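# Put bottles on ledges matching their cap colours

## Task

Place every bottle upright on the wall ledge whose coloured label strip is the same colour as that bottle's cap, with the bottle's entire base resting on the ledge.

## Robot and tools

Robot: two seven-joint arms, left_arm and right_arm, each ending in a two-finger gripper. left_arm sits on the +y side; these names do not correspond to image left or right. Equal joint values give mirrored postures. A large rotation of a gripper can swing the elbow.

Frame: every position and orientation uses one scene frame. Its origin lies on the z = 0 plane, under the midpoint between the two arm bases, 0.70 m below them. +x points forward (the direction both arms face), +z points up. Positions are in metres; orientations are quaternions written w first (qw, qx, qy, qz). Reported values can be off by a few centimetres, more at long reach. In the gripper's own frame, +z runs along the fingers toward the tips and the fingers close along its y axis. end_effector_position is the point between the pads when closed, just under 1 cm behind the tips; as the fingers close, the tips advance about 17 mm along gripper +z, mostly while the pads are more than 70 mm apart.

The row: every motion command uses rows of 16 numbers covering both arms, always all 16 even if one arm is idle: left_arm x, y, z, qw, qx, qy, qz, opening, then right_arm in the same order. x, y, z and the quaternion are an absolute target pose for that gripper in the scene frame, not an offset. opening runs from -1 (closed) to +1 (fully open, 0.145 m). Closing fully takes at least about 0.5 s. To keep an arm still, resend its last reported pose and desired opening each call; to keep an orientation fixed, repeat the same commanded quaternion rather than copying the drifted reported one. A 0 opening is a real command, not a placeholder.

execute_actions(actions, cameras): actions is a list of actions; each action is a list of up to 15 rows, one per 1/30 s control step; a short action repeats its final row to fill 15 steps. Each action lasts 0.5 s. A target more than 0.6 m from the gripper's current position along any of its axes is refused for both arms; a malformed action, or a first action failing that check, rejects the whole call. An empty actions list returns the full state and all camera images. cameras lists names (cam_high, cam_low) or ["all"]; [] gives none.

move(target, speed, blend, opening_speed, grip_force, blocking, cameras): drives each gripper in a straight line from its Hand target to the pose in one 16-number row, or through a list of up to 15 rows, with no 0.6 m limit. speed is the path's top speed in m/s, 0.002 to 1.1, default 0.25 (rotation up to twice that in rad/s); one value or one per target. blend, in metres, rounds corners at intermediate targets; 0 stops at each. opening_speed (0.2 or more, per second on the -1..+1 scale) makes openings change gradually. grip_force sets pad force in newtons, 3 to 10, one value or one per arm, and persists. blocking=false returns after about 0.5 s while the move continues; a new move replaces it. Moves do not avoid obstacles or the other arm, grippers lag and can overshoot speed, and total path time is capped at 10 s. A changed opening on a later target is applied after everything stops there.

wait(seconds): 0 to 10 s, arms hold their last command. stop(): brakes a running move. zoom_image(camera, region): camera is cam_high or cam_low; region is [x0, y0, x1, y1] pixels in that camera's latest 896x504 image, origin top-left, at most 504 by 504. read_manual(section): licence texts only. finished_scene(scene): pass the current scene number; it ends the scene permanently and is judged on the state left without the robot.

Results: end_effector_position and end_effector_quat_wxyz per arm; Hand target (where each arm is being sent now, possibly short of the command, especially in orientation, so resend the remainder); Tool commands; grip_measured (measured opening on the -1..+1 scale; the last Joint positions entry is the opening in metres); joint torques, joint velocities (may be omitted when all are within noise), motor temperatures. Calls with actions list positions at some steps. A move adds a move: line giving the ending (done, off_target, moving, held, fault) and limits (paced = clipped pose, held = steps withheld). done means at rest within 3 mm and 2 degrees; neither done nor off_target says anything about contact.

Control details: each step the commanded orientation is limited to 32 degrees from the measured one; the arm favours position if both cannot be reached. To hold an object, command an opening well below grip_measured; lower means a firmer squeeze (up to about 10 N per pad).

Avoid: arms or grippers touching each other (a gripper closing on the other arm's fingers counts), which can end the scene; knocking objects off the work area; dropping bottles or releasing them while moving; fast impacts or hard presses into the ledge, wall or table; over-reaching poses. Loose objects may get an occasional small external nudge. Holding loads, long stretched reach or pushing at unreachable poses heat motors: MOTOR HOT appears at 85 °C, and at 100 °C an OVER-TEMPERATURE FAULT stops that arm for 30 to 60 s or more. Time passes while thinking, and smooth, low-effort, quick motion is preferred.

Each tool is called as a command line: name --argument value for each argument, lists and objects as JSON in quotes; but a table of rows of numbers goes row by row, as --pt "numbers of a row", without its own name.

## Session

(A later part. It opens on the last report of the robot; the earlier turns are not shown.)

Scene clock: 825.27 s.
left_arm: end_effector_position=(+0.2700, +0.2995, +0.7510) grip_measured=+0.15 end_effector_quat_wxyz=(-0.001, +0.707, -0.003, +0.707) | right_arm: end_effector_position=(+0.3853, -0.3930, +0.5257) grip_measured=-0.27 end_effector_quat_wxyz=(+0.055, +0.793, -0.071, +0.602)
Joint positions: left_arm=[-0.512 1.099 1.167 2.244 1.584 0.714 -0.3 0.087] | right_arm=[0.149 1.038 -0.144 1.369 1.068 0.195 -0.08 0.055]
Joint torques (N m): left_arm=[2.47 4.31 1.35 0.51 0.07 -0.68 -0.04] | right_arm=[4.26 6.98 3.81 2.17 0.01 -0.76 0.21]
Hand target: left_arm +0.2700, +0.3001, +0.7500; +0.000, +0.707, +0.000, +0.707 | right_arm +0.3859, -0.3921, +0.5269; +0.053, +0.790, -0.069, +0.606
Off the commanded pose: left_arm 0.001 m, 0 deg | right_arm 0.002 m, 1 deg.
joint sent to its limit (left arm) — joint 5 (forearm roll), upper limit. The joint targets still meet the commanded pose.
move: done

move --pt "0.27 0.3 0.75 0 0.7071 0 0.7071 0.15 0.386 -0.392 0.519 0.0531 0.7903 -0.0692 0.6064 -0.8" --speed 0.02 --cameras '["cam_high"]'

zoom_image --camera "cam_high" --region '[530, 280, 660, 410]'

Scene clock: 833.73 s.
left_arm: end_effector_position=(+0.2700, +0.2995, +0.7510) grip_measured=+0.15 end_effector_quat_wxyz=(-0.001, +0.707, -0.003, +0.707) | right_arm: end_effector_position=(+0.3865, -0.3937, +0.5245) grip_measured=-0.27 end_effector_quat_wxyz=(+0.056, +0.786, -0.070, +0.612)
Joint positions: left_arm=[-0.512 1.099 1.167 2.244 1.584 0.714 -0.3 0.087] | right_arm=[0.15 1.021 -0.144 1.351 1.048 0.16 -0.067 0.055]
Joint torques (N m): left_arm=[2.47 4.31 1.35 0.51 0.07 -0.68 -0.04] | right_arm=[3.92 6.11 2.15 1.58 0.09 -0.32 0.13]
Hand target: left_arm +0.2700, +0.3001, +0.7500; +0.000, +0.707, +0.000, +0.707 | right_arm +0.3859, -0.3920, +0.5191; +0.053, +0.790, -0.069, +0.606
Off the commanded pose: left_arm 0.001 m, 0 deg | right_arm 0.006 m, 1 deg.
joint sent to its limit (left arm) — joint 5 (forearm roll), upper limit. The joint targets still meet the commanded pose.
move: off_target (right_arm)
Images, in order (width x height): cam_high 896x504.

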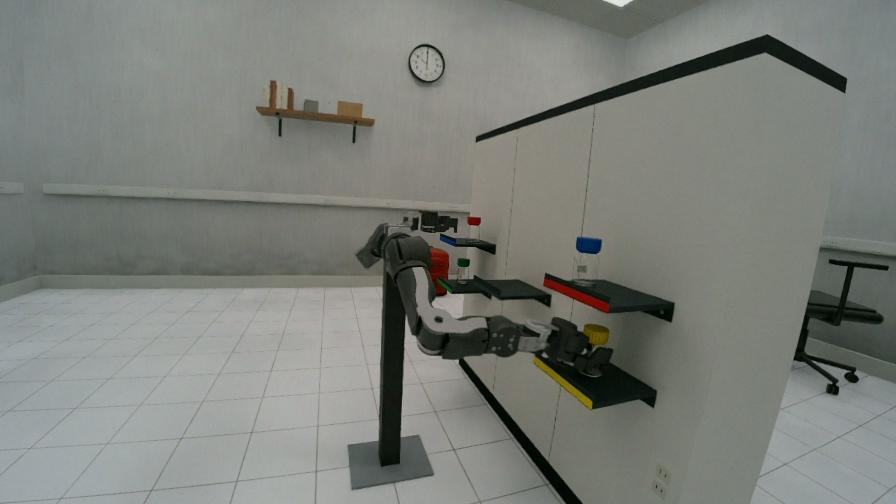

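Scaled by 3.877 from the camera's 896x504 image, which has a finer 1280x720 frame.

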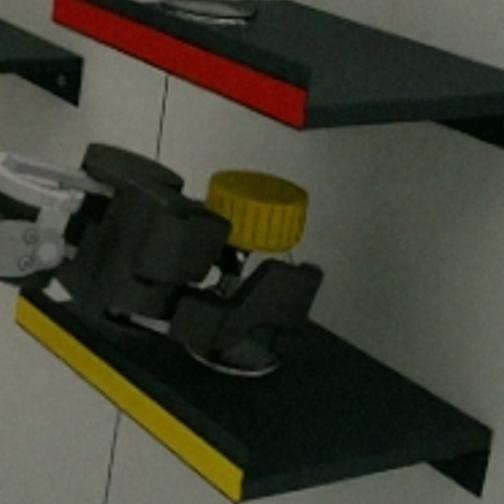

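move --pt "0.27 0.3 0.75 0 0.7071 0 0.7071 0.15 0.386 -0.392 0.525 0.0531 0.7903 -0.0692 0.6064 -0.8" --pt "0.27 0.3 0.75 0 0.7071 0 0.7071 0.15 0.386 -0.392 0.526 0.0531 0.7903 -0.0692 0.6064 0.15" --pt "0.27 0.3 0.75 0 0.7071 0 0.7071 0.15 0.326 -0.382 0.54 0.0531 0.7903 -0.0692 0.6064 0.15" --pt "0.27 0.3 0.75 0 0.7071 0 0.7071 0.15 0.265 -0.35 0.57 0 0.7933 0 0.6087 0.15" --speed '[0.02,0.02,0.1,0.15]' --opening_speed 0.8 --blend '[0,0,0.01,0]' --cameras '["all"]'

zoom_image --camera "cam_high" --region '[500, 210, 700, 410]'

zoom_image --camera "cam_low" --region '[400, 130, 600, 270]'

Scene clock: 851.20 s.
left_arm: end_effector_position=(+0.2700, +0.2995, +0.7510) grip_measured=+0.15 end_effector_quat_wxyz=(-0.001, +0.707, -0.003, +0.707) | right_arm: end_effector_position=(+0.2647, -0.3507, +0.5689) grip_measured=+0.15 end_effector_quat_wxyz=(+0.002, +0.794, -0.002, +0.608)
Joint positions: left_arm=[-0.512 1.099 1.167 2.244 1.584 0.714 -0.3 0.087] | right_arm=[-0.955 0.929 0.845 1.979 1.14 0.219 0.09 0.087]
Joint torques (N m): left_arm=[2.47 4.31 1.35 0.51 0.07 -0.68 -0.04] | right_arm=[0.51 4.44 4.7 1.99 0.25 -0.36 0.19]
Hand target: left_arm +0.2700, +0.3001, +0.7500; +0.000, +0.707, +0.000, +0.707 | right_arm +0.2650, -0.3500, +0.5700; +0.000, +0.793, +0.000, +0.609
Off the commanded pose: left_arm 0.001 m, 0 deg | right_arm 0.001 m, 0 deg.
joint sent to its limit (left arm) — joint 5 (forearm roll), upper limit. The joint targets still meet the commanded pose.
move: done

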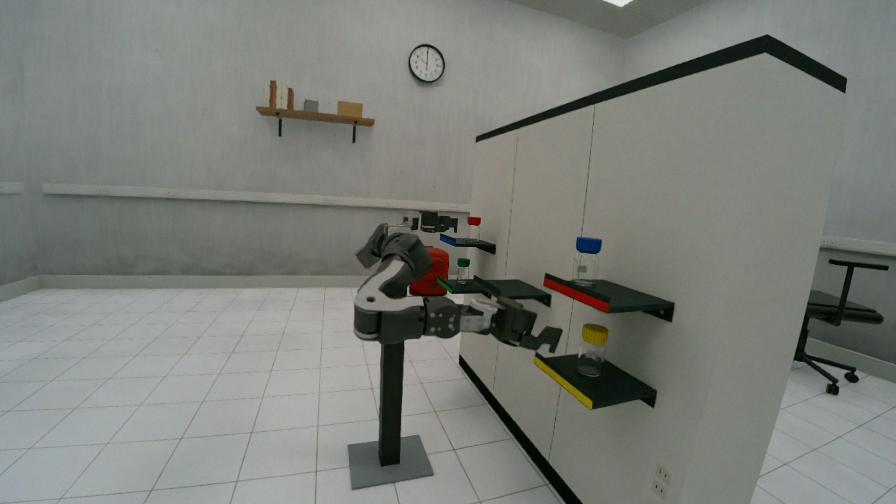

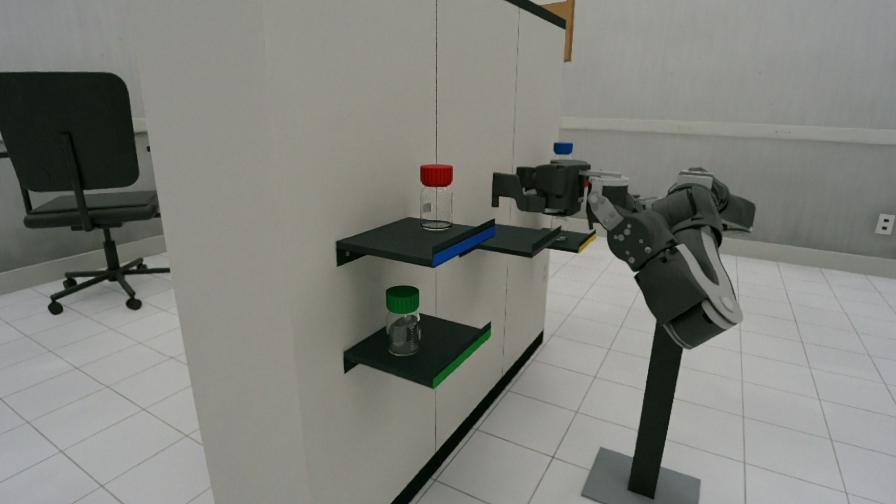

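Scaled by 2.520 from the camera's 896x504 image, which has a finer 1280x720 frame.

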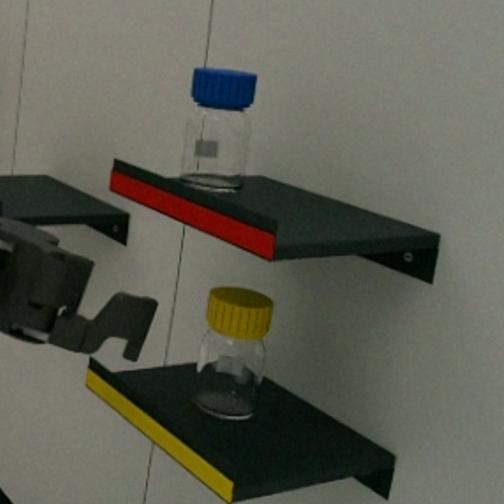

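Scaled by 2.520 from the camera's 896x504 image, which has a finer 1280x720 frame.

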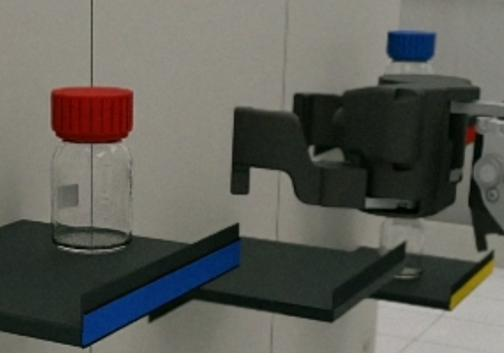

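move --pt "0.3 0.346 0.745 0 0.7547 0 0.6561 0.4 0.265 -0.35 0.57 0 0.7933 0 0.6087 0.15" --pt "0.345 0.348 0.74 0 0.7547 0 0.6561 0.4 0.265 -0.35 0.57 0 0.7933 0 0.6087 0.15" --speed 0.12 --cameras '["all"]'

zoom_image --camera "cam_high" --region '[420, 190, 520, 290]'

zoom_image --camera "cam_low" --region '[400, 130, 600, 270]'

Scene clock: 873.40 s.
left_arm: end_effector_position=(+0.3449, +0.3470, +0.7421) grip_measured=+0.40 end_effector_quat_wxyz=(+0.000, +0.753, -0.003, +0.658) | right_arm: end_effector_position=(+0.2647, -0.3507, +0.5689) grip_measured=+0.15 end_effector_quat_wxyz=(+0.002, +0.794, -0.002, +0.608)
Joint positions: left_arm=[-0.583 1.464 0.992 1.774 1.578 0.55 -0.127 0.105] | right_arm=[-0.955 0.929 0.845 1.979 1.14 0.219 0.09 0.087]
Joint torques (N m): left_arm=[3.65 5.6 2.67 0.39 0.13 -0.71 -0.02] | right_arm=[0.54 4.44 4.63 1.95 0.23 -0.38 0.18]
Hand target: left_arm +0.3450, +0.3480, +0.7401; +0.000, +0.755, +0.000, +0.656 | right_arm +0.2650, -0.3500, +0.5700; +0.000, +0.793, +0.000, +0.609
Off the commanded pose: left_arm 0.002 m, 0 deg | right_arm 0.001 m, 0 deg.
move: done

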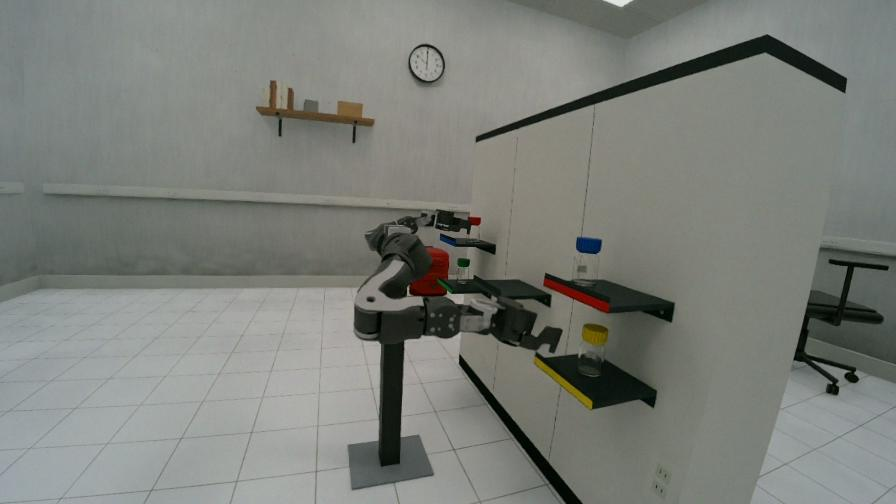

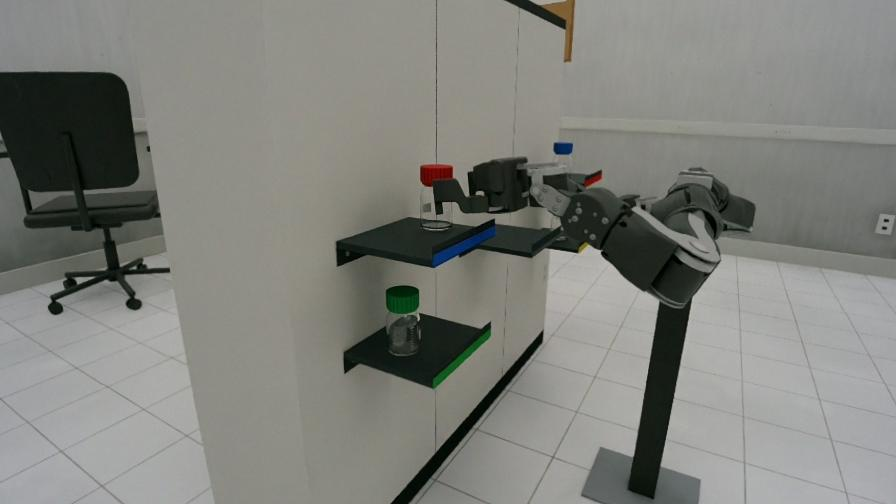

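Scaled by 5.040 from the camera's 896x504 image, which has a finer 1280x720 frame.

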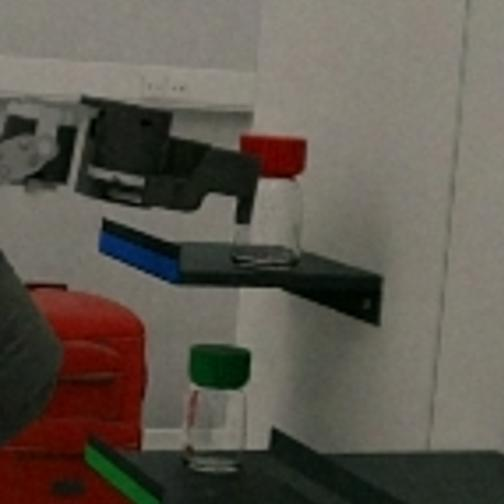

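Scaled by 2.520 from the camera's 896x504 image, which has a finer 1280x720 frame.

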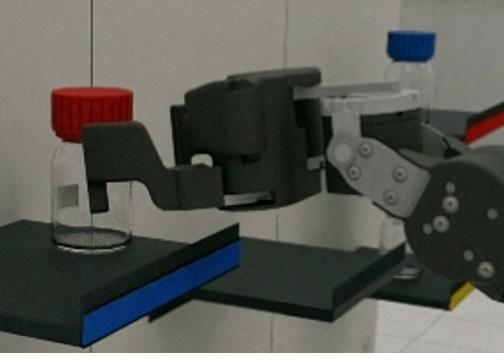

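move --pt "0.39 0.348 0.728 0 0.7547 0 0.6561 0.4 0.265 -0.35 0.57 0 0.7933 0 0.6087 0.15" --speed 0.08 --cameras '["all"]'

zoom_image --camera "cam_high" --region '[420, 190, 520, 290]'

zoom_image --camera "cam_low" --region '[400, 130, 600, 270]'

Scene clock: 891.47 s.
left_arm: end_effector_position=(+0.3904, +0.3467, +0.7287) grip_measured=+0.40 end_effector_quat_wxyz=(-0.003, +0.752, -0.014, +0.659) | right_arm: end_effector_position=(+0.2647, -0.3507, +0.5689) grip_measured=+0.15 end_effector_quat_wxyz=(+0.002, +0.794, -0.002, +0.608)
Joint positions: left_arm=[-1.344 1.663 1.574 1.589 1.585 0.363 -0.095 0.105] | right_arm=[-0.955 0.929 0.845 1.979 1.14 0.219 0.09 0.087]
Joint torques (N m): left_arm=[5.53 1.44 3.56 0.24 0.13 -0.54 -0.07] | right_arm=[0.46 4.58 4.63 2.02 0.27 -0.36 0.16]
Hand target: left_arm +0.3900, +0.3481, +0.7280; -0.005, +0.753, -0.011, +0.658 | right_arm +0.2650, -0.3500, +0.5700; +0.000, +0.793, +0.000, +0.609
Off the commanded pose: left_arm 0.002 m, 2 deg | right_arm 0.001 m, 0 deg.
joint sent to its limit (left arm) — joint 3 (upper arm roll), upper limit; joint 5 (forearm roll), upper limit. The joint targets still meet the commanded pose.
move: done

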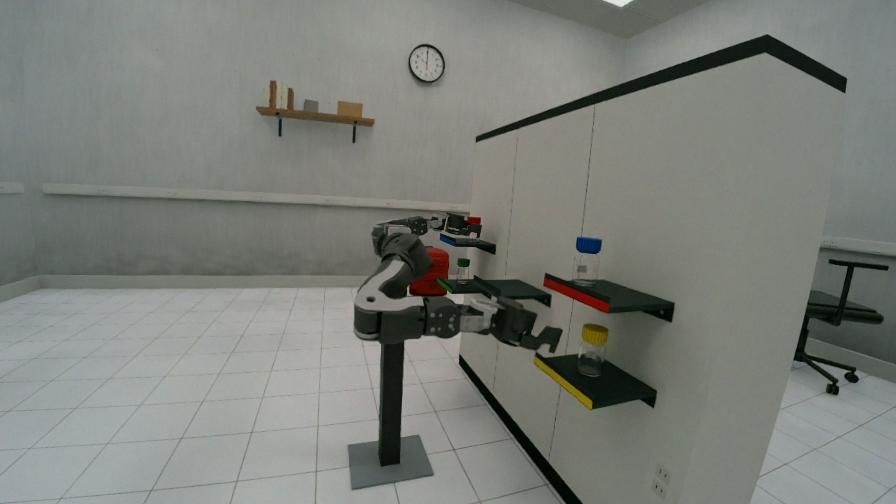

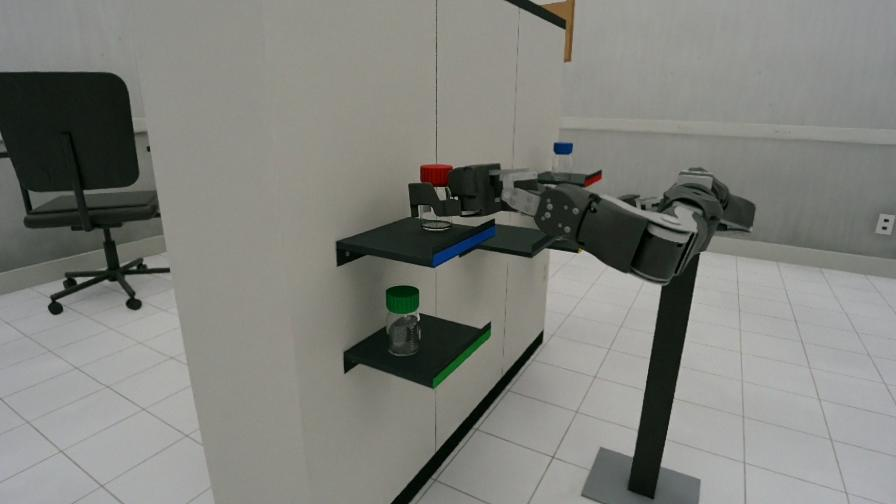

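Scaled by 5.040 from the camera's 896x504 image, which has a finer 1280x720 frame.

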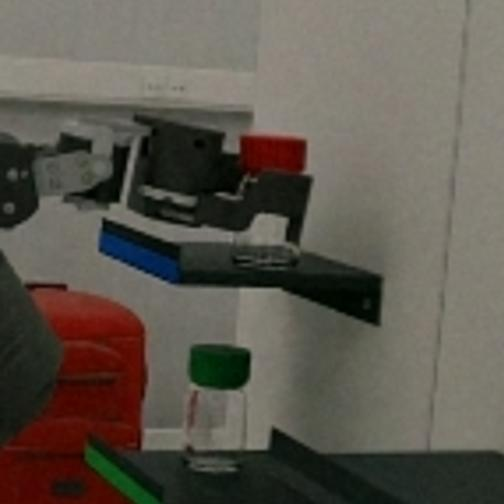

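Scaled by 2.520 from the camera's 896x504 image, which has a finer 1280x720 frame.

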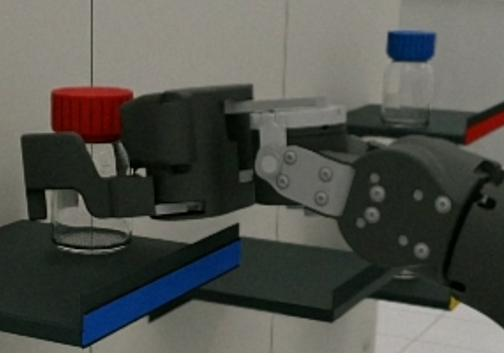

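move --pt "0.39 0.348 0.728 0 0.7547 0 0.6561 -0.8 0.265 -0.35 0.57 0 0.7933 0 0.6087 0.15" --opening_speed 0.6

move --pt "0.385 0.348 0.768 0 0.7547 0 0.6561 -0.8 0.265 -0.35 0.57 0 0.7933 0 0.6087 0.15" --pt "0.27 0.33 0.768 0 0.7071 0 0.7071 -0.8 0.265 -0.35 0.57 0 0.7933 0 0.6087 0.15" --pt "0.112 0.42 0.70 -0.5792 0.4056 0.4056 0.5792 -0.8 0.265 -0.35 0.57 0 0.7933 0 0.6087 0.15" --speed '[0.1,0.12,0.2]' --blend '[0.01,0.02,0]' --cameras '["all"]'

Scene clock: 910.27 s.
left_arm: end_effector_position=(+0.3904, +0.3467, +0.7285) grip_measured=-0.26 end_effector_quat_wxyz=(-0.004, +0.752, -0.014, +0.659) | right_arm: end_effector_position=(+0.2647, -0.3507, +0.5689) grip_measured=+0.15 end_effector_quat_wxyz=(+0.002, +0.794, -0.002, +0.608)
Joint positions: left_arm=[-1.344 1.663 1.574 1.589 1.585 0.364 -0.096 0.056] | right_arm=[-0.955 0.929 0.845 1.979 1.14 0.219 0.09 0.087]
Joint torques (N m): left_arm=[5.55 1.46 3.56 0.14 0.12 -0.59 -0.04] | right_arm=[0.54 4.52 4.7 1.91 0.25 -0.36 0.17]
Hand target: left_arm +0.3900, +0.3481, +0.7280; -0.005, +0.753, -0.011, +0.658 | right_arm +0.2650, -0.3500, +0.5700; +0.000, +0.793, +0.000, +0.609
Off the commanded pose: left_arm 0.001 m, 2 deg | right_arm 0.001 m, 0 deg.
joint sent to its limit (left arm) — joint 3 (upper arm roll), upper limit; joint 5 (forearm roll), upper limit. The joint targets still meet the commanded pose.
move: done

Scene clock: 916.03 s.
left_arm: end_effector_position=(+0.1128, +0.4202, +0.6995) grip_measured=-0.26 end_effector_quat_wxyz=(+0.578, -0.410, -0.404, -0.579) | right_arm: end_effector_position=(+0.2647, -0.3507, +0.5689) grip_measured=+0.15 end_effector_quat_wxyz=(+0.002, +0.794, -0.002, +0.608)
Joint positions: left_arm=[-0.211 0.377 0.666 2.356 0.176 0.64 -1.087 0.056] | right_arm=[-0.955 0.929 0.845 1.979 1.14 0.219 0.09 0.087]
Joint torques (N m): left_arm=[2.25 3.73 0.27 3.11 -0.43 -0.53 -0.07] | right_arm=[0.57 4.5 4.66 1.91 0.24 -0.37 0.21]
Hand target: left_arm +0.1120, +0.4200, +0.7001; +0.579, -0.406, -0.406, -0.579 | right_arm +0.2650, -0.3500, +0.5700; +0.000, +0.793, +0.000, +0.609
Off the commanded pose: left_arm 0.001 m, 1 deg | right_arm 0.001 m, 0 deg.
move: done

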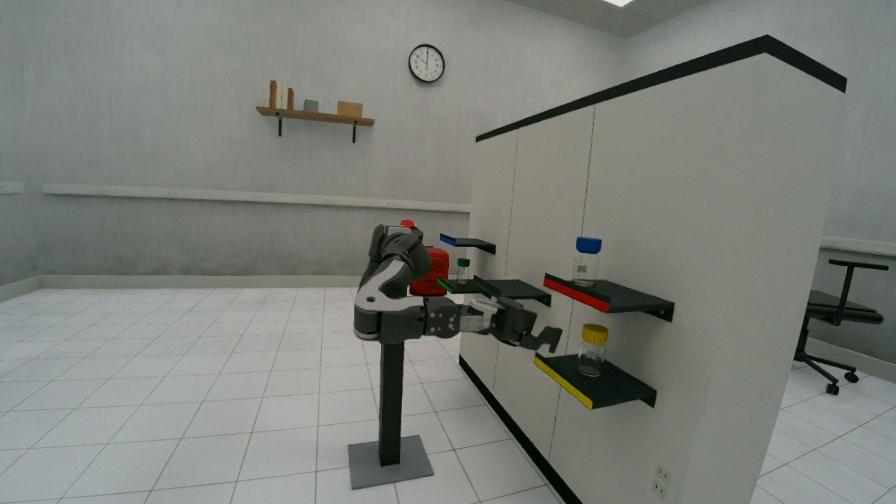

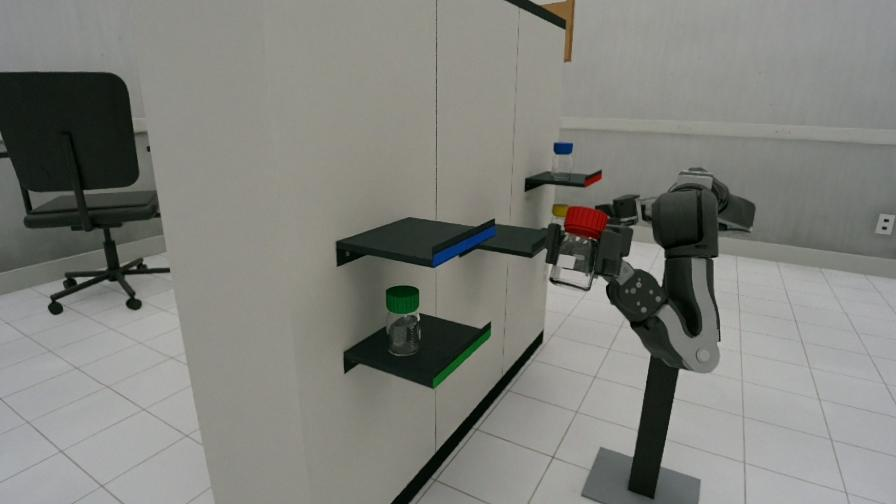

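move --pt "0.28 0.25 0.60 0 0.7933 0 0.6087 -0.8 0.265 -0.35 0.57 0 0.7933 0 0.6087 0.15" --pt "0.3 0.2 0.62 0 0.7933 0 0.6087 -0.8 0.265 -0.35 0.57 0 0.7933 0 0.6087 0.15" --pt "0.37 0.2 0.69 0 0.7933 0 0.6087 -0.8 0.265 -0.35 0.57 0 0.7933 0 0.6087 0.15" --pt "0.388 0.05 0.69 0.1575 0.7663 -0.2053 0.588 -0.8 0.265 -0.35 0.57 0 0.7933 0 0.6087 0.15" --pt "0.388 0.0 0.68 0.1575 0.7663 -0.2053 0.588 -0.8 0.265 -0.35 0.57 0 0.7933 0 0.6087 0.15" --pt "0.388 0.0 0.64 0.1575 0.7663 -0.2053 0.588 -0.8 0.265 -0.35 0.57 0 0.7933 0 0.6087 0.15" --speed '[0.2,0.15,0.15,0.15,0.12,0.06]' --blend '[0.02,0.02,0.02,0.01,0.01,0]' --cameras '["all"]'

zoom_image --camera "cam_high" --region '[450, 210, 590, 330]'

Scene clock: 940.03 s.
left_arm: end_effector_position=(+0.3877, +0.0004, +0.6386) grip_measured=-0.26 end_effector_quat_wxyz=(+0.155, +0.769, -0.207, +0.585) | right_arm: end_effector_position=(+0.2647, -0.3507, +0.5689) grip_measured=+0.15 end_effector_quat_wxyz=(+0.002, +0.794, -0.002, +0.608)
Joint positions: left_arm=[0.989 0.467 -0.918 1.848 1.313 0.669 -0.682 0.056] | right_arm=[-0.955 0.929 0.845 1.979 1.14 0.219 0.09 0.087]
Joint torques (N m): left_arm=[8.66 0.04 2.85 2.28 -0.28 -0.81 0.23] | right_arm=[0.46 4.52 4.72 1.99 0.23 -0.36 0.2]
Hand target: left_arm +0.3880, +0.0000, +0.6400; +0.158, +0.766, -0.205, +0.588 | right_arm +0.2650, -0.3500, +0.5700; +0.000, +0.793, +0.000, +0.609
Off the commanded pose: left_arm 0.001 m, 1 deg | right_arm 0.001 m, 0 deg.
move: done

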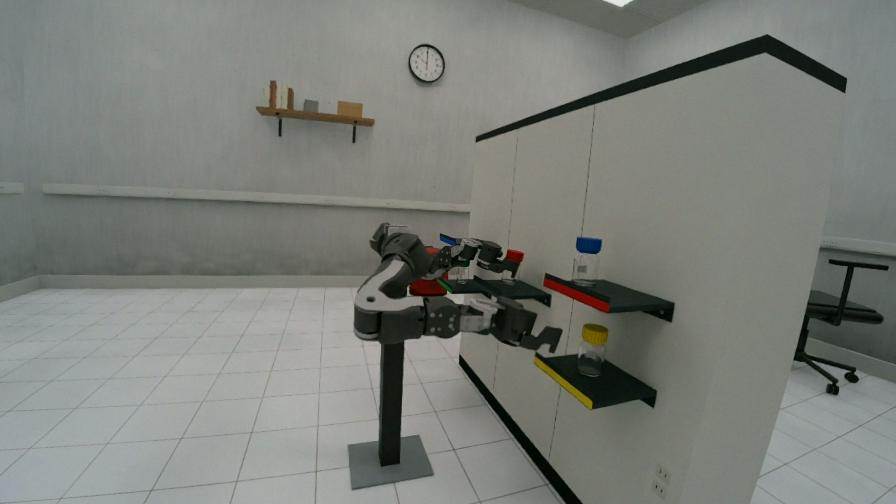

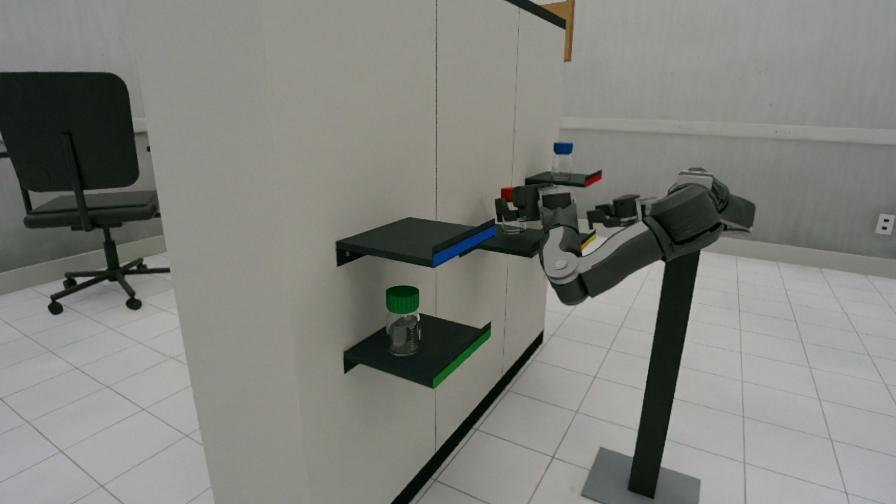

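Scaled by 3.600 from the camera's 896x504 image, which has a finer 1280x720 frame.

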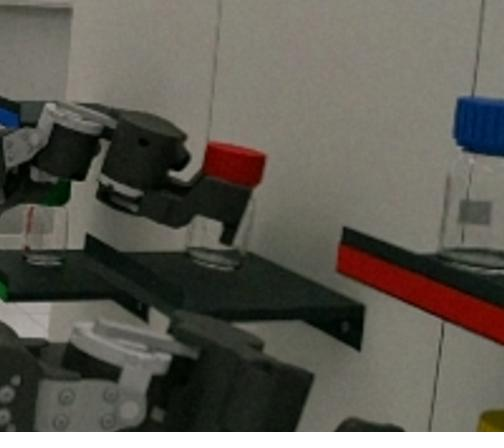

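move --pt "0.388 0.0 0.64 0.1698 0.729 -0.1953 0.6337 -0.8 0.265 -0.35 0.57 0 0.7933 0 0.6087 0.15" --pt "0.388 0.0 0.629 0.1698 0.729 -0.1953 0.6337 -0.8 0.265 -0.35 0.57 0 0.7933 0 0.6087 0.15" --speed '[0.1,0.02]' --cameras '["all"]'

zoom_image --camera "cam_high" --region '[450, 210, 590, 330]'

Scene clock: 954.90 s.
left_arm: end_effector_position=(+0.3878, +0.0003, +0.6291) grip_measured=-0.26 end_effector_quat_wxyz=(+0.168, +0.731, -0.196, +0.632) | right_arm: end_effector_position=(+0.2647, -0.3507, +0.5689) grip_measured=+0.15 end_effector_quat_wxyz=(+0.002, +0.794, -0.002, +0.608)
Joint positions: left_arm=[0.897 0.494 -0.951 1.852 1.129 0.488 -0.584 0.056] | right_arm=[-0.955 0.929 0.845 1.979 1.14 0.219 0.09 0.087]
Joint torques (N m): left_arm=[7.93 0.22 2.51 2.41 -0.32 -0.87 0.24] | right_arm=[0.46 4.44 4.72 2.04 0.24 -0.35 0.2]
Hand target: left_arm +0.3880, +0.0000, +0.6291; +0.170, +0.729, -0.195, +0.634 | right_arm +0.2650, -0.3500, +0.5700; +0.000, +0.793, +0.000, +0.609
Off the commanded pose: left_arm 0.000 m, 0 deg | right_arm 0.001 m, 0 deg.
move: done

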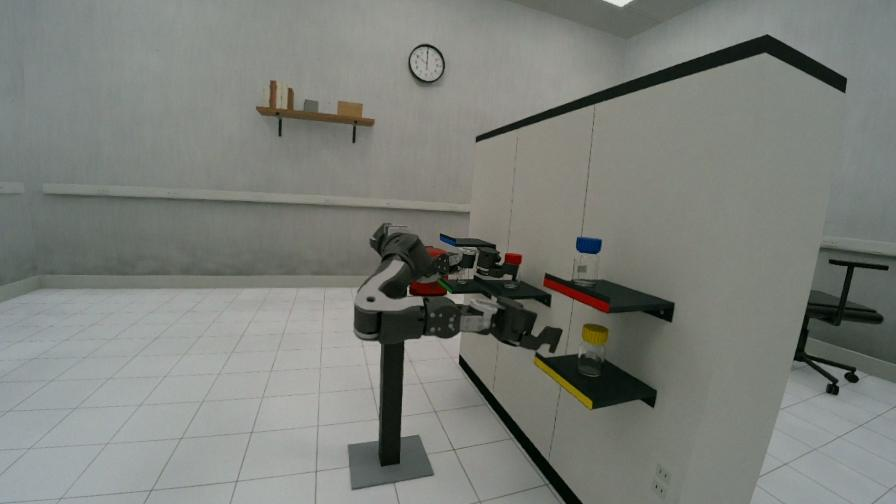

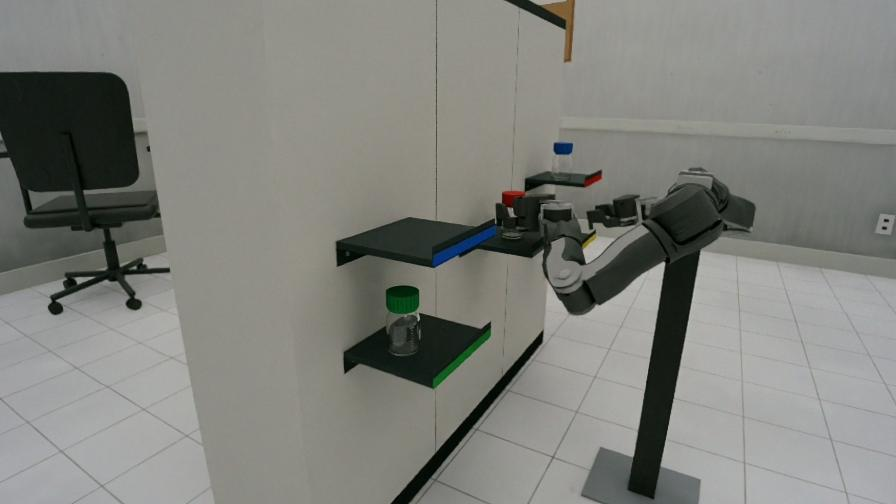

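Scaled by 3.600 from the camera's 896x504 image, which has a finer 1280x720 frame.

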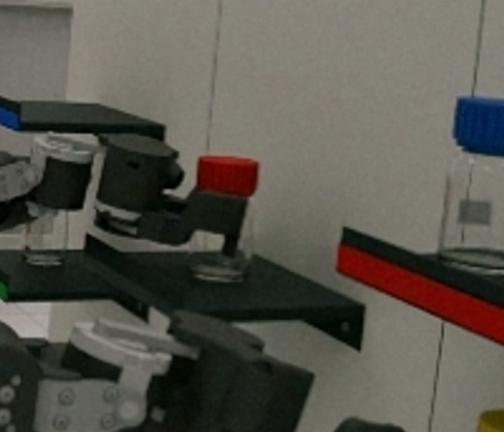

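move --pt "0.388 0.0 0.621 0.1698 0.729 -0.1953 0.6337 -0.8 0.265 -0.35 0.57 0 0.7933 0 0.6087 0.15" --speed 0.015

Scene clock: 963.90 s.
left_arm: end_effector_position=(+0.3883, +0.0003, +0.6275) grip_measured=-0.26 end_effector_quat_wxyz=(+0.169, +0.723, -0.193, +0.641) | right_arm: end_effector_position=(+0.2647, -0.3507, +0.5689) grip_measured=+0.15 end_effector_quat_wxyz=(+0.002, +0.794, -0.002, +0.608)
Joint positions: left_arm=[0.882 0.496 -0.959 1.848 1.098 0.452 -0.573 0.056] | right_arm=[-0.955 0.929 0.845 1.979 1.14 0.219 0.09 0.087]
Joint torques (N m): left_arm=[6.71 0.57 1.58 1.72 -0.03 -0.49 0.26] | right_arm=[0.54 4.65 4.79 2.02 0.24 -0.37 0.2]
Hand target: left_arm +0.3879, +0.0000, +0.6210; +0.170, +0.729, -0.195, +0.634 | right_arm +0.2650, -0.3500, +0.5700; +0.000, +0.793, +0.000, +0.609
Off the commanded pose: left_arm 0.007 m, 1 deg | right_arm 0.001 m, 0 deg.
move: off_target (left_arm)

move --pt "0.388 0.0 0.628 0.1698 0.729 -0.1953 0.6337 -0.8 0.265 -0.35 0.57 0 0.7933 0 0.6087 0.15" --pt "0.388 0.0 0.629 0.1698 0.729 -0.1953 0.6337 0.15 0.265 -0.35 0.57 0 0.7933 0 0.6087 0.15" --pt "0.32 0.04 0.65 0.1575 0.7663 -0.2053 0.588 0.15 0.265 -0.35 0.57 0 0.7933 0 0.6087 0.15" --pt "0.32 0.2 0.67 0 0.7933 0 0.6087 0.15 0.265 -0.35 0.57 0 0.7933 0 0.6087 0.15" --pt "0.28 0.26 0.59 0 0.7933 0 0.6087 0.15 0.265 -0.35 0.57 0 0.7933 0 0.6087 0.15" --speed '[0.02,0.02,0.13,0.2,0.2]' --opening_speed 0.8 --blend '[0,0,0.01,0.02,0]' --cameras '["all"]'

Scene clock: 983.43 s.
left_arm: end_effector_position=(+0.2796, +0.2601, +0.5893) grip_measured=+0.15 end_effector_quat_wxyz=(-0.001, +0.794, +0.002, +0.608) | right_arm: end_effector_position=(+0.2647, -0.3507, +0.5689) grip_measured=+0.15 end_effector_quat_wxyz=(+0.002, +0.794, -0.002, +0.608)
Joint positions: left_arm=[-0.591 0.886 0.518 2.319 1.127 0.488 -0.348 0.087] | right_arm=[-0.955 0.929 0.845 1.979 1.14 0.219 0.09 0.087]
Joint torques (N m): left_arm=[1.99 4.39 2.29 2.59 -0.06 -0.66 0.25] | right_arm=[0.62 4.55 4.64 1.98 0.24 -0.38 0.22]
Hand target: left_arm +0.2800, +0.2601, +0.5900; +0.000, +0.793, +0.000, +0.609 | right_arm +0.2650, -0.3500, +0.5700; +0.000, +0.793, +0.000, +0.609
Off the commanded pose: left_arm 0.001 m, 0 deg | right_arm 0.001 m, 0 deg.
move: done

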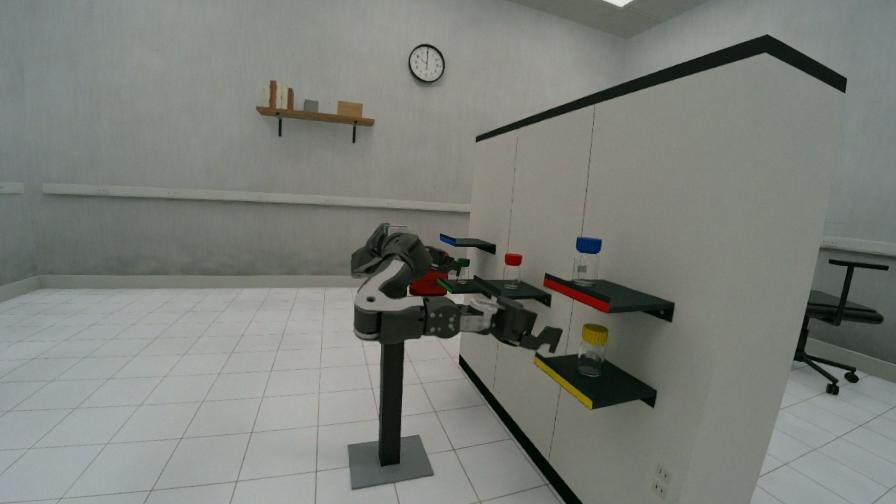

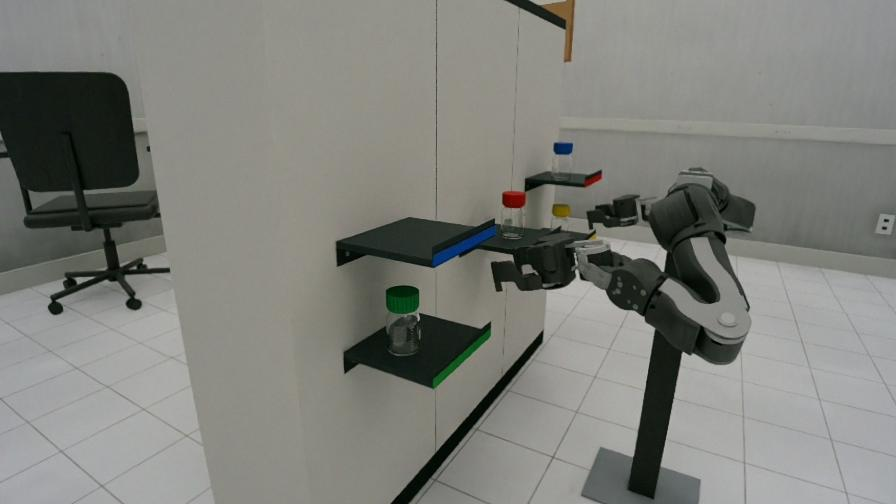

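move --pt "0.28 0.26 0.59 0 0.7933 0 0.6087 0.15 0.28 -0.24 0.59 0 0.7933 0 0.6087 0.4" --pt "0.28 0.26 0.59 0 0.7933 0 0.6087 0.15 0.315 -0.12 0.665 -0.1575 0.7663 0.2053 0.588 0.4" --pt "0.28 0.26 0.59 0 0.7933 0 0.6087 0.15 0.337 -0.026 0.645 -0.1575 0.7663 0.2053 0.588 0.4" --pt "0.28 0.26 0.59 0 0.7933 0 0.6087 0.15 0.388 0.003 0.624 -0.1575 0.7663 0.2053 0.588 0.4" --pt "0.28 0.26 0.59 0 0.7933 0 0.6087 0.15 0.388 0.003 0.624 -0.1575 0.7663 0.2053 0.588 -0.8" --speed '[0.2,0.2,0.12,0.08,0.05]' --opening_speed 0.8 --blend '[0.0,0.02,0.01,0,0]' --cameras '["all"]'

zoom_image --camera "cam_high" --region '[450, 210, 590, 330]'

Scene clock: 1003.20 s.
left_arm: end_effector_position=(+0.2796, +0.2601, +0.5893) grip_measured=+0.15 end_effector_quat_wxyz=(-0.001, +0.794, +0.002, +0.608) | right_arm: end_effector_position=(+0.3883, +0.0024, +0.6237) grip_measured=-0.27 end_effector_quat_wxyz=(-0.157, +0.767, +0.205, +0.587)
Joint positions: left_arm=[-0.591 0.886 0.518 2.319 1.127 0.488 -0.348 0.087] | right_arm=[0.916 0.443 -0.901 1.833 1.216 0.654 -0.638 0.055]
Joint torques (N m): left_arm=[1.94 4.42 2.3 2.59 -0.06 -0.68 0.25] | right_arm=[6.18 -0.3 3.21 2.39 -0.26 -0.45 0.05]
Hand target: left_arm +0.2800, +0.2601, +0.5900; +0.000, +0.793, +0.000, +0.609 | right_arm +0.3880, +0.0029, +0.6240; -0.157, +0.766, +0.205, +0.588
Off the commanded pose: left_arm 0.001 m, 0 deg | right_arm 0.001 m, 0 deg.
move: done

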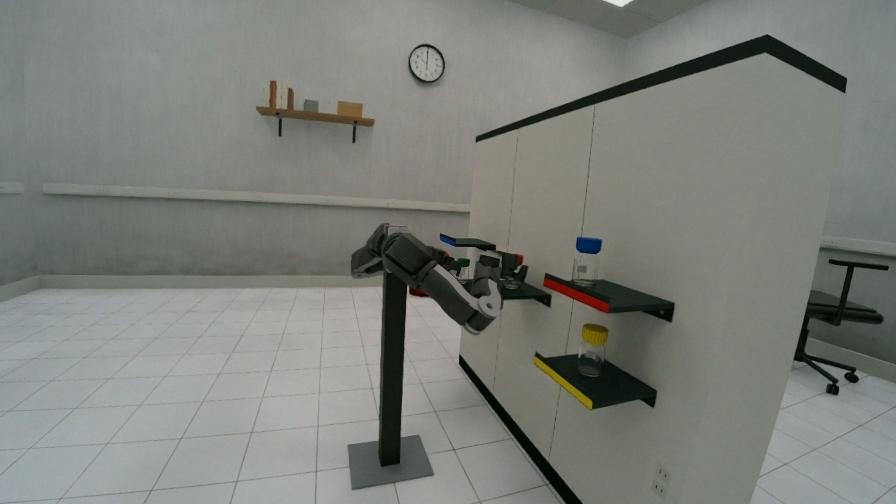

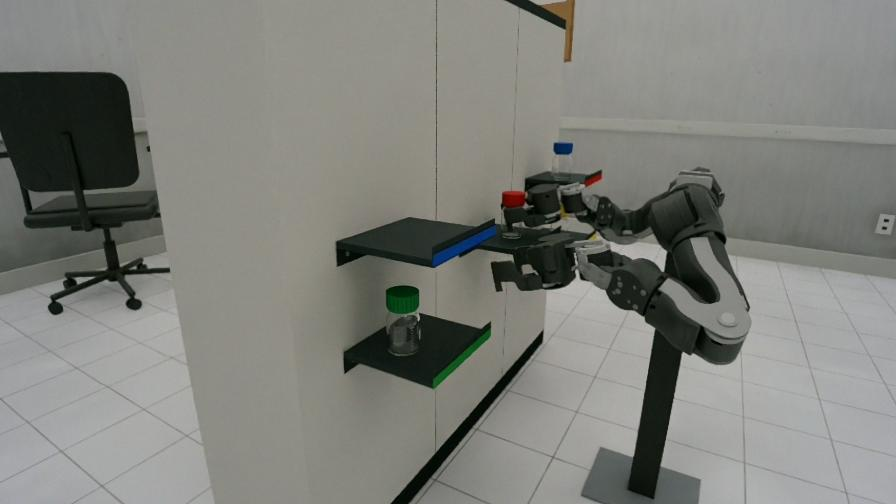

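Scaled by 3.600 from the camera's 896x504 image, which has a finer 1280x720 frame.

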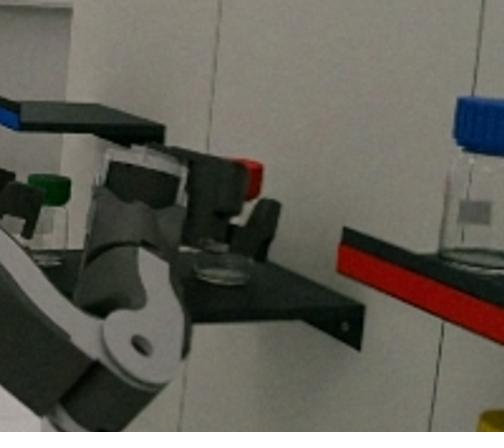

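move --pt "0.28 0.26 0.59 0 0.7933 0 0.6087 0.15 0.388 0.003 0.624 -0.1575 0.7663 0.2053 0.588 0.0" --pt "0.28 0.26 0.59 0 0.7933 0 0.6087 0.15 0.388 0.003 0.63 -0.1698 0.729 0.1953 0.6337 0.0" --pt "0.28 0.26 0.59 0 0.7933 0 0.6087 0.15 0.388 0.003 0.63 -0.1698 0.729 0.1953 0.6337 -0.8" --pt "0.28 0.26 0.59 0 0.7933 0 0.6087 0.15 0.388 0.0 0.695 -0.1698 0.729 0.1953 0.6337 -0.8" --pt "0.28 0.26 0.59 0 0.7933 0 0.6087 0.15 0.37 -0.2 0.70 0 0.7547 0 0.6561 -0.8" --pt "0.28 0.26 0.59 0 0.7933 0 0.6087 0.15 0.28 -0.2 0.63 0 0.7547 0 0.6561 -0.8" --speed '[0.05,0.05,0.05,0.1,0.15,0.15]' --opening_speed 0.8 --blend '[0,0,0,0.01,0.02,0]' --cameras '["all"]'

Scene clock: 1039.23 s.
left_arm: end_effector_position=(+0.2796, +0.2601, +0.5893) grip_measured=+0.15 end_effector_quat_wxyz=(-0.001, +0.794, +0.002, +0.608) | right_arm: end_effector_position=(+0.2811, -0.2002, +0.6254) grip_measured=-0.29 end_effector_quat_wxyz=(-0.053, +0.735, +0.045, +0.674)
Joint positions: left_arm=[-0.591 0.886 0.518 2.319 1.127 0.488 -0.348 0.087] | right_arm=[-0.507 1.03 0.312 2.44 1.129 0.264 -0.472 0.054]
Joint torques (N m): left_arm=[1.96 4.42 2.3 2.61 -0.06 -0.68 0.25] | right_arm=[1.52 3.55 4.22 2.36 -0.32 -0.77 0.21]
Hand target: left_arm +0.2800, +0.2601, +0.5900; +0.000, +0.793, +0.000, +0.609 | right_arm +0.2813, -0.2004, +0.6295; -0.053, +0.729, +0.045, +0.681
Off the commanded pose: left_arm 0.001 m, 0 deg | right_arm 0.005 m, 8 deg.
joint sent to its limit (right arm) — joint 4 (elbow), upper limit, where the elbow is as bent as it goes. The joint targets are off in orientation, not in position.
move: off_target (right_arm)

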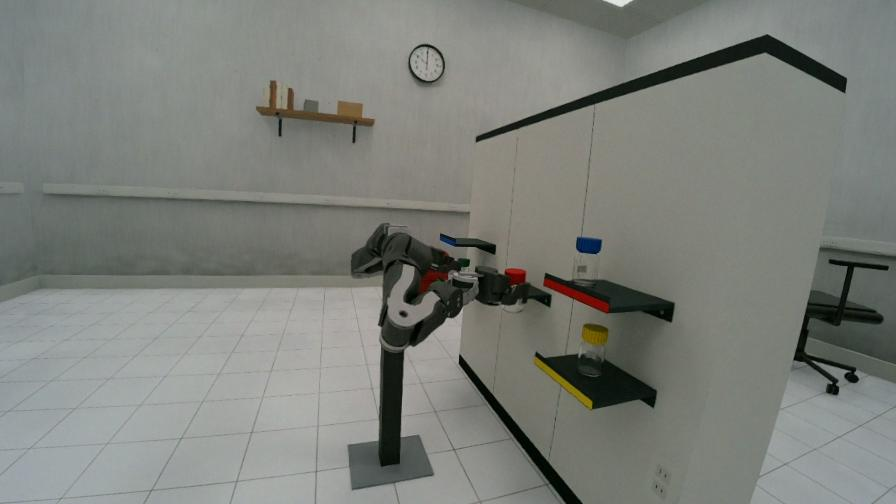

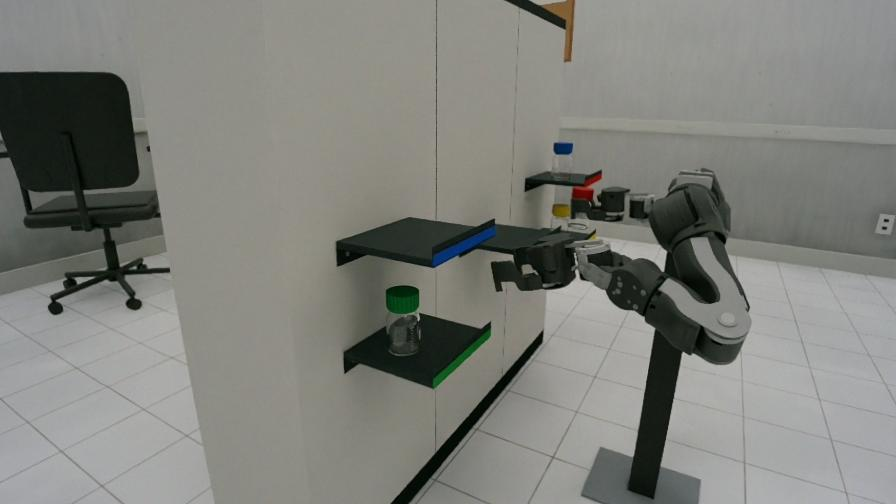

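move --pt "0.28 0.26 0.59 0 0.7933 0 0.6087 0.15 0.112 -0.42 0.70 0.5792 0.4056 -0.4056 0.5792 -0.8" --pt "0.28 0.26 0.59 0 0.7933 0 0.6087 0.15 0.24 -0.40 0.775 0.1698 0.729 -0.1953 0.6337 -0.8" --speed 0.2 --cameras '["all"]'

Scene clock: 1070.43 s.
left_arm: end_effector_position=(+0.2796, +0.2601, +0.5893) grip_measured=+0.15 end_effector_quat_wxyz=(-0.001, +0.794, +0.002, +0.608) | right_arm: end_effector_position=(+0.2403, -0.4011, +0.7723) grip_measured=-0.29 end_effector_quat_wxyz=(+0.192, +0.687, -0.155, +0.684)
Joint positions: left_arm=[-0.591 0.886 0.518 2.319 1.127 0.488 -0.348 0.087] | right_arm=[-0.655 1.129 1.396 2.142 1.559 0.785 -0.636 0.054]
Joint torques (N m): left_arm=[1.94 4.44 2.3 2.59 -0.06 -0.68 0.25] | right_arm=[0.91 6.45 4.52 0.34 -0.13 -0.34 0.14]
Hand target: left_arm +0.2800, +0.2601, +0.5900; +0.000, +0.793, +0.000, +0.609 | right_arm +0.2401, -0.4002, +0.7748; +0.192, +0.685, -0.152, +0.686
Off the commanded pose: left_arm 0.001 m, 0 deg | right_arm 0.003 m, 9 deg.
joint sent to its limit (right arm) — joint 5 (forearm roll), upper limit; joint 6 (wrist pitch), upper limit. The joint targets are off in orientation, not in position.
move: off_target (right_arm)

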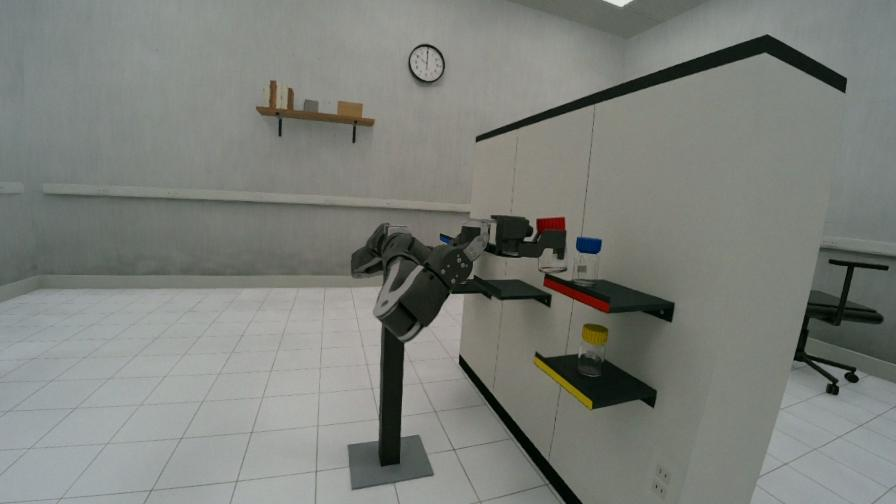

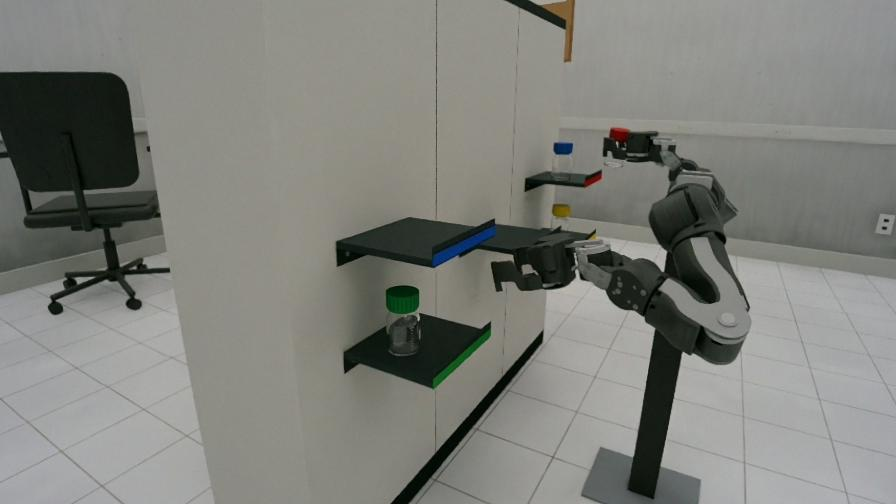

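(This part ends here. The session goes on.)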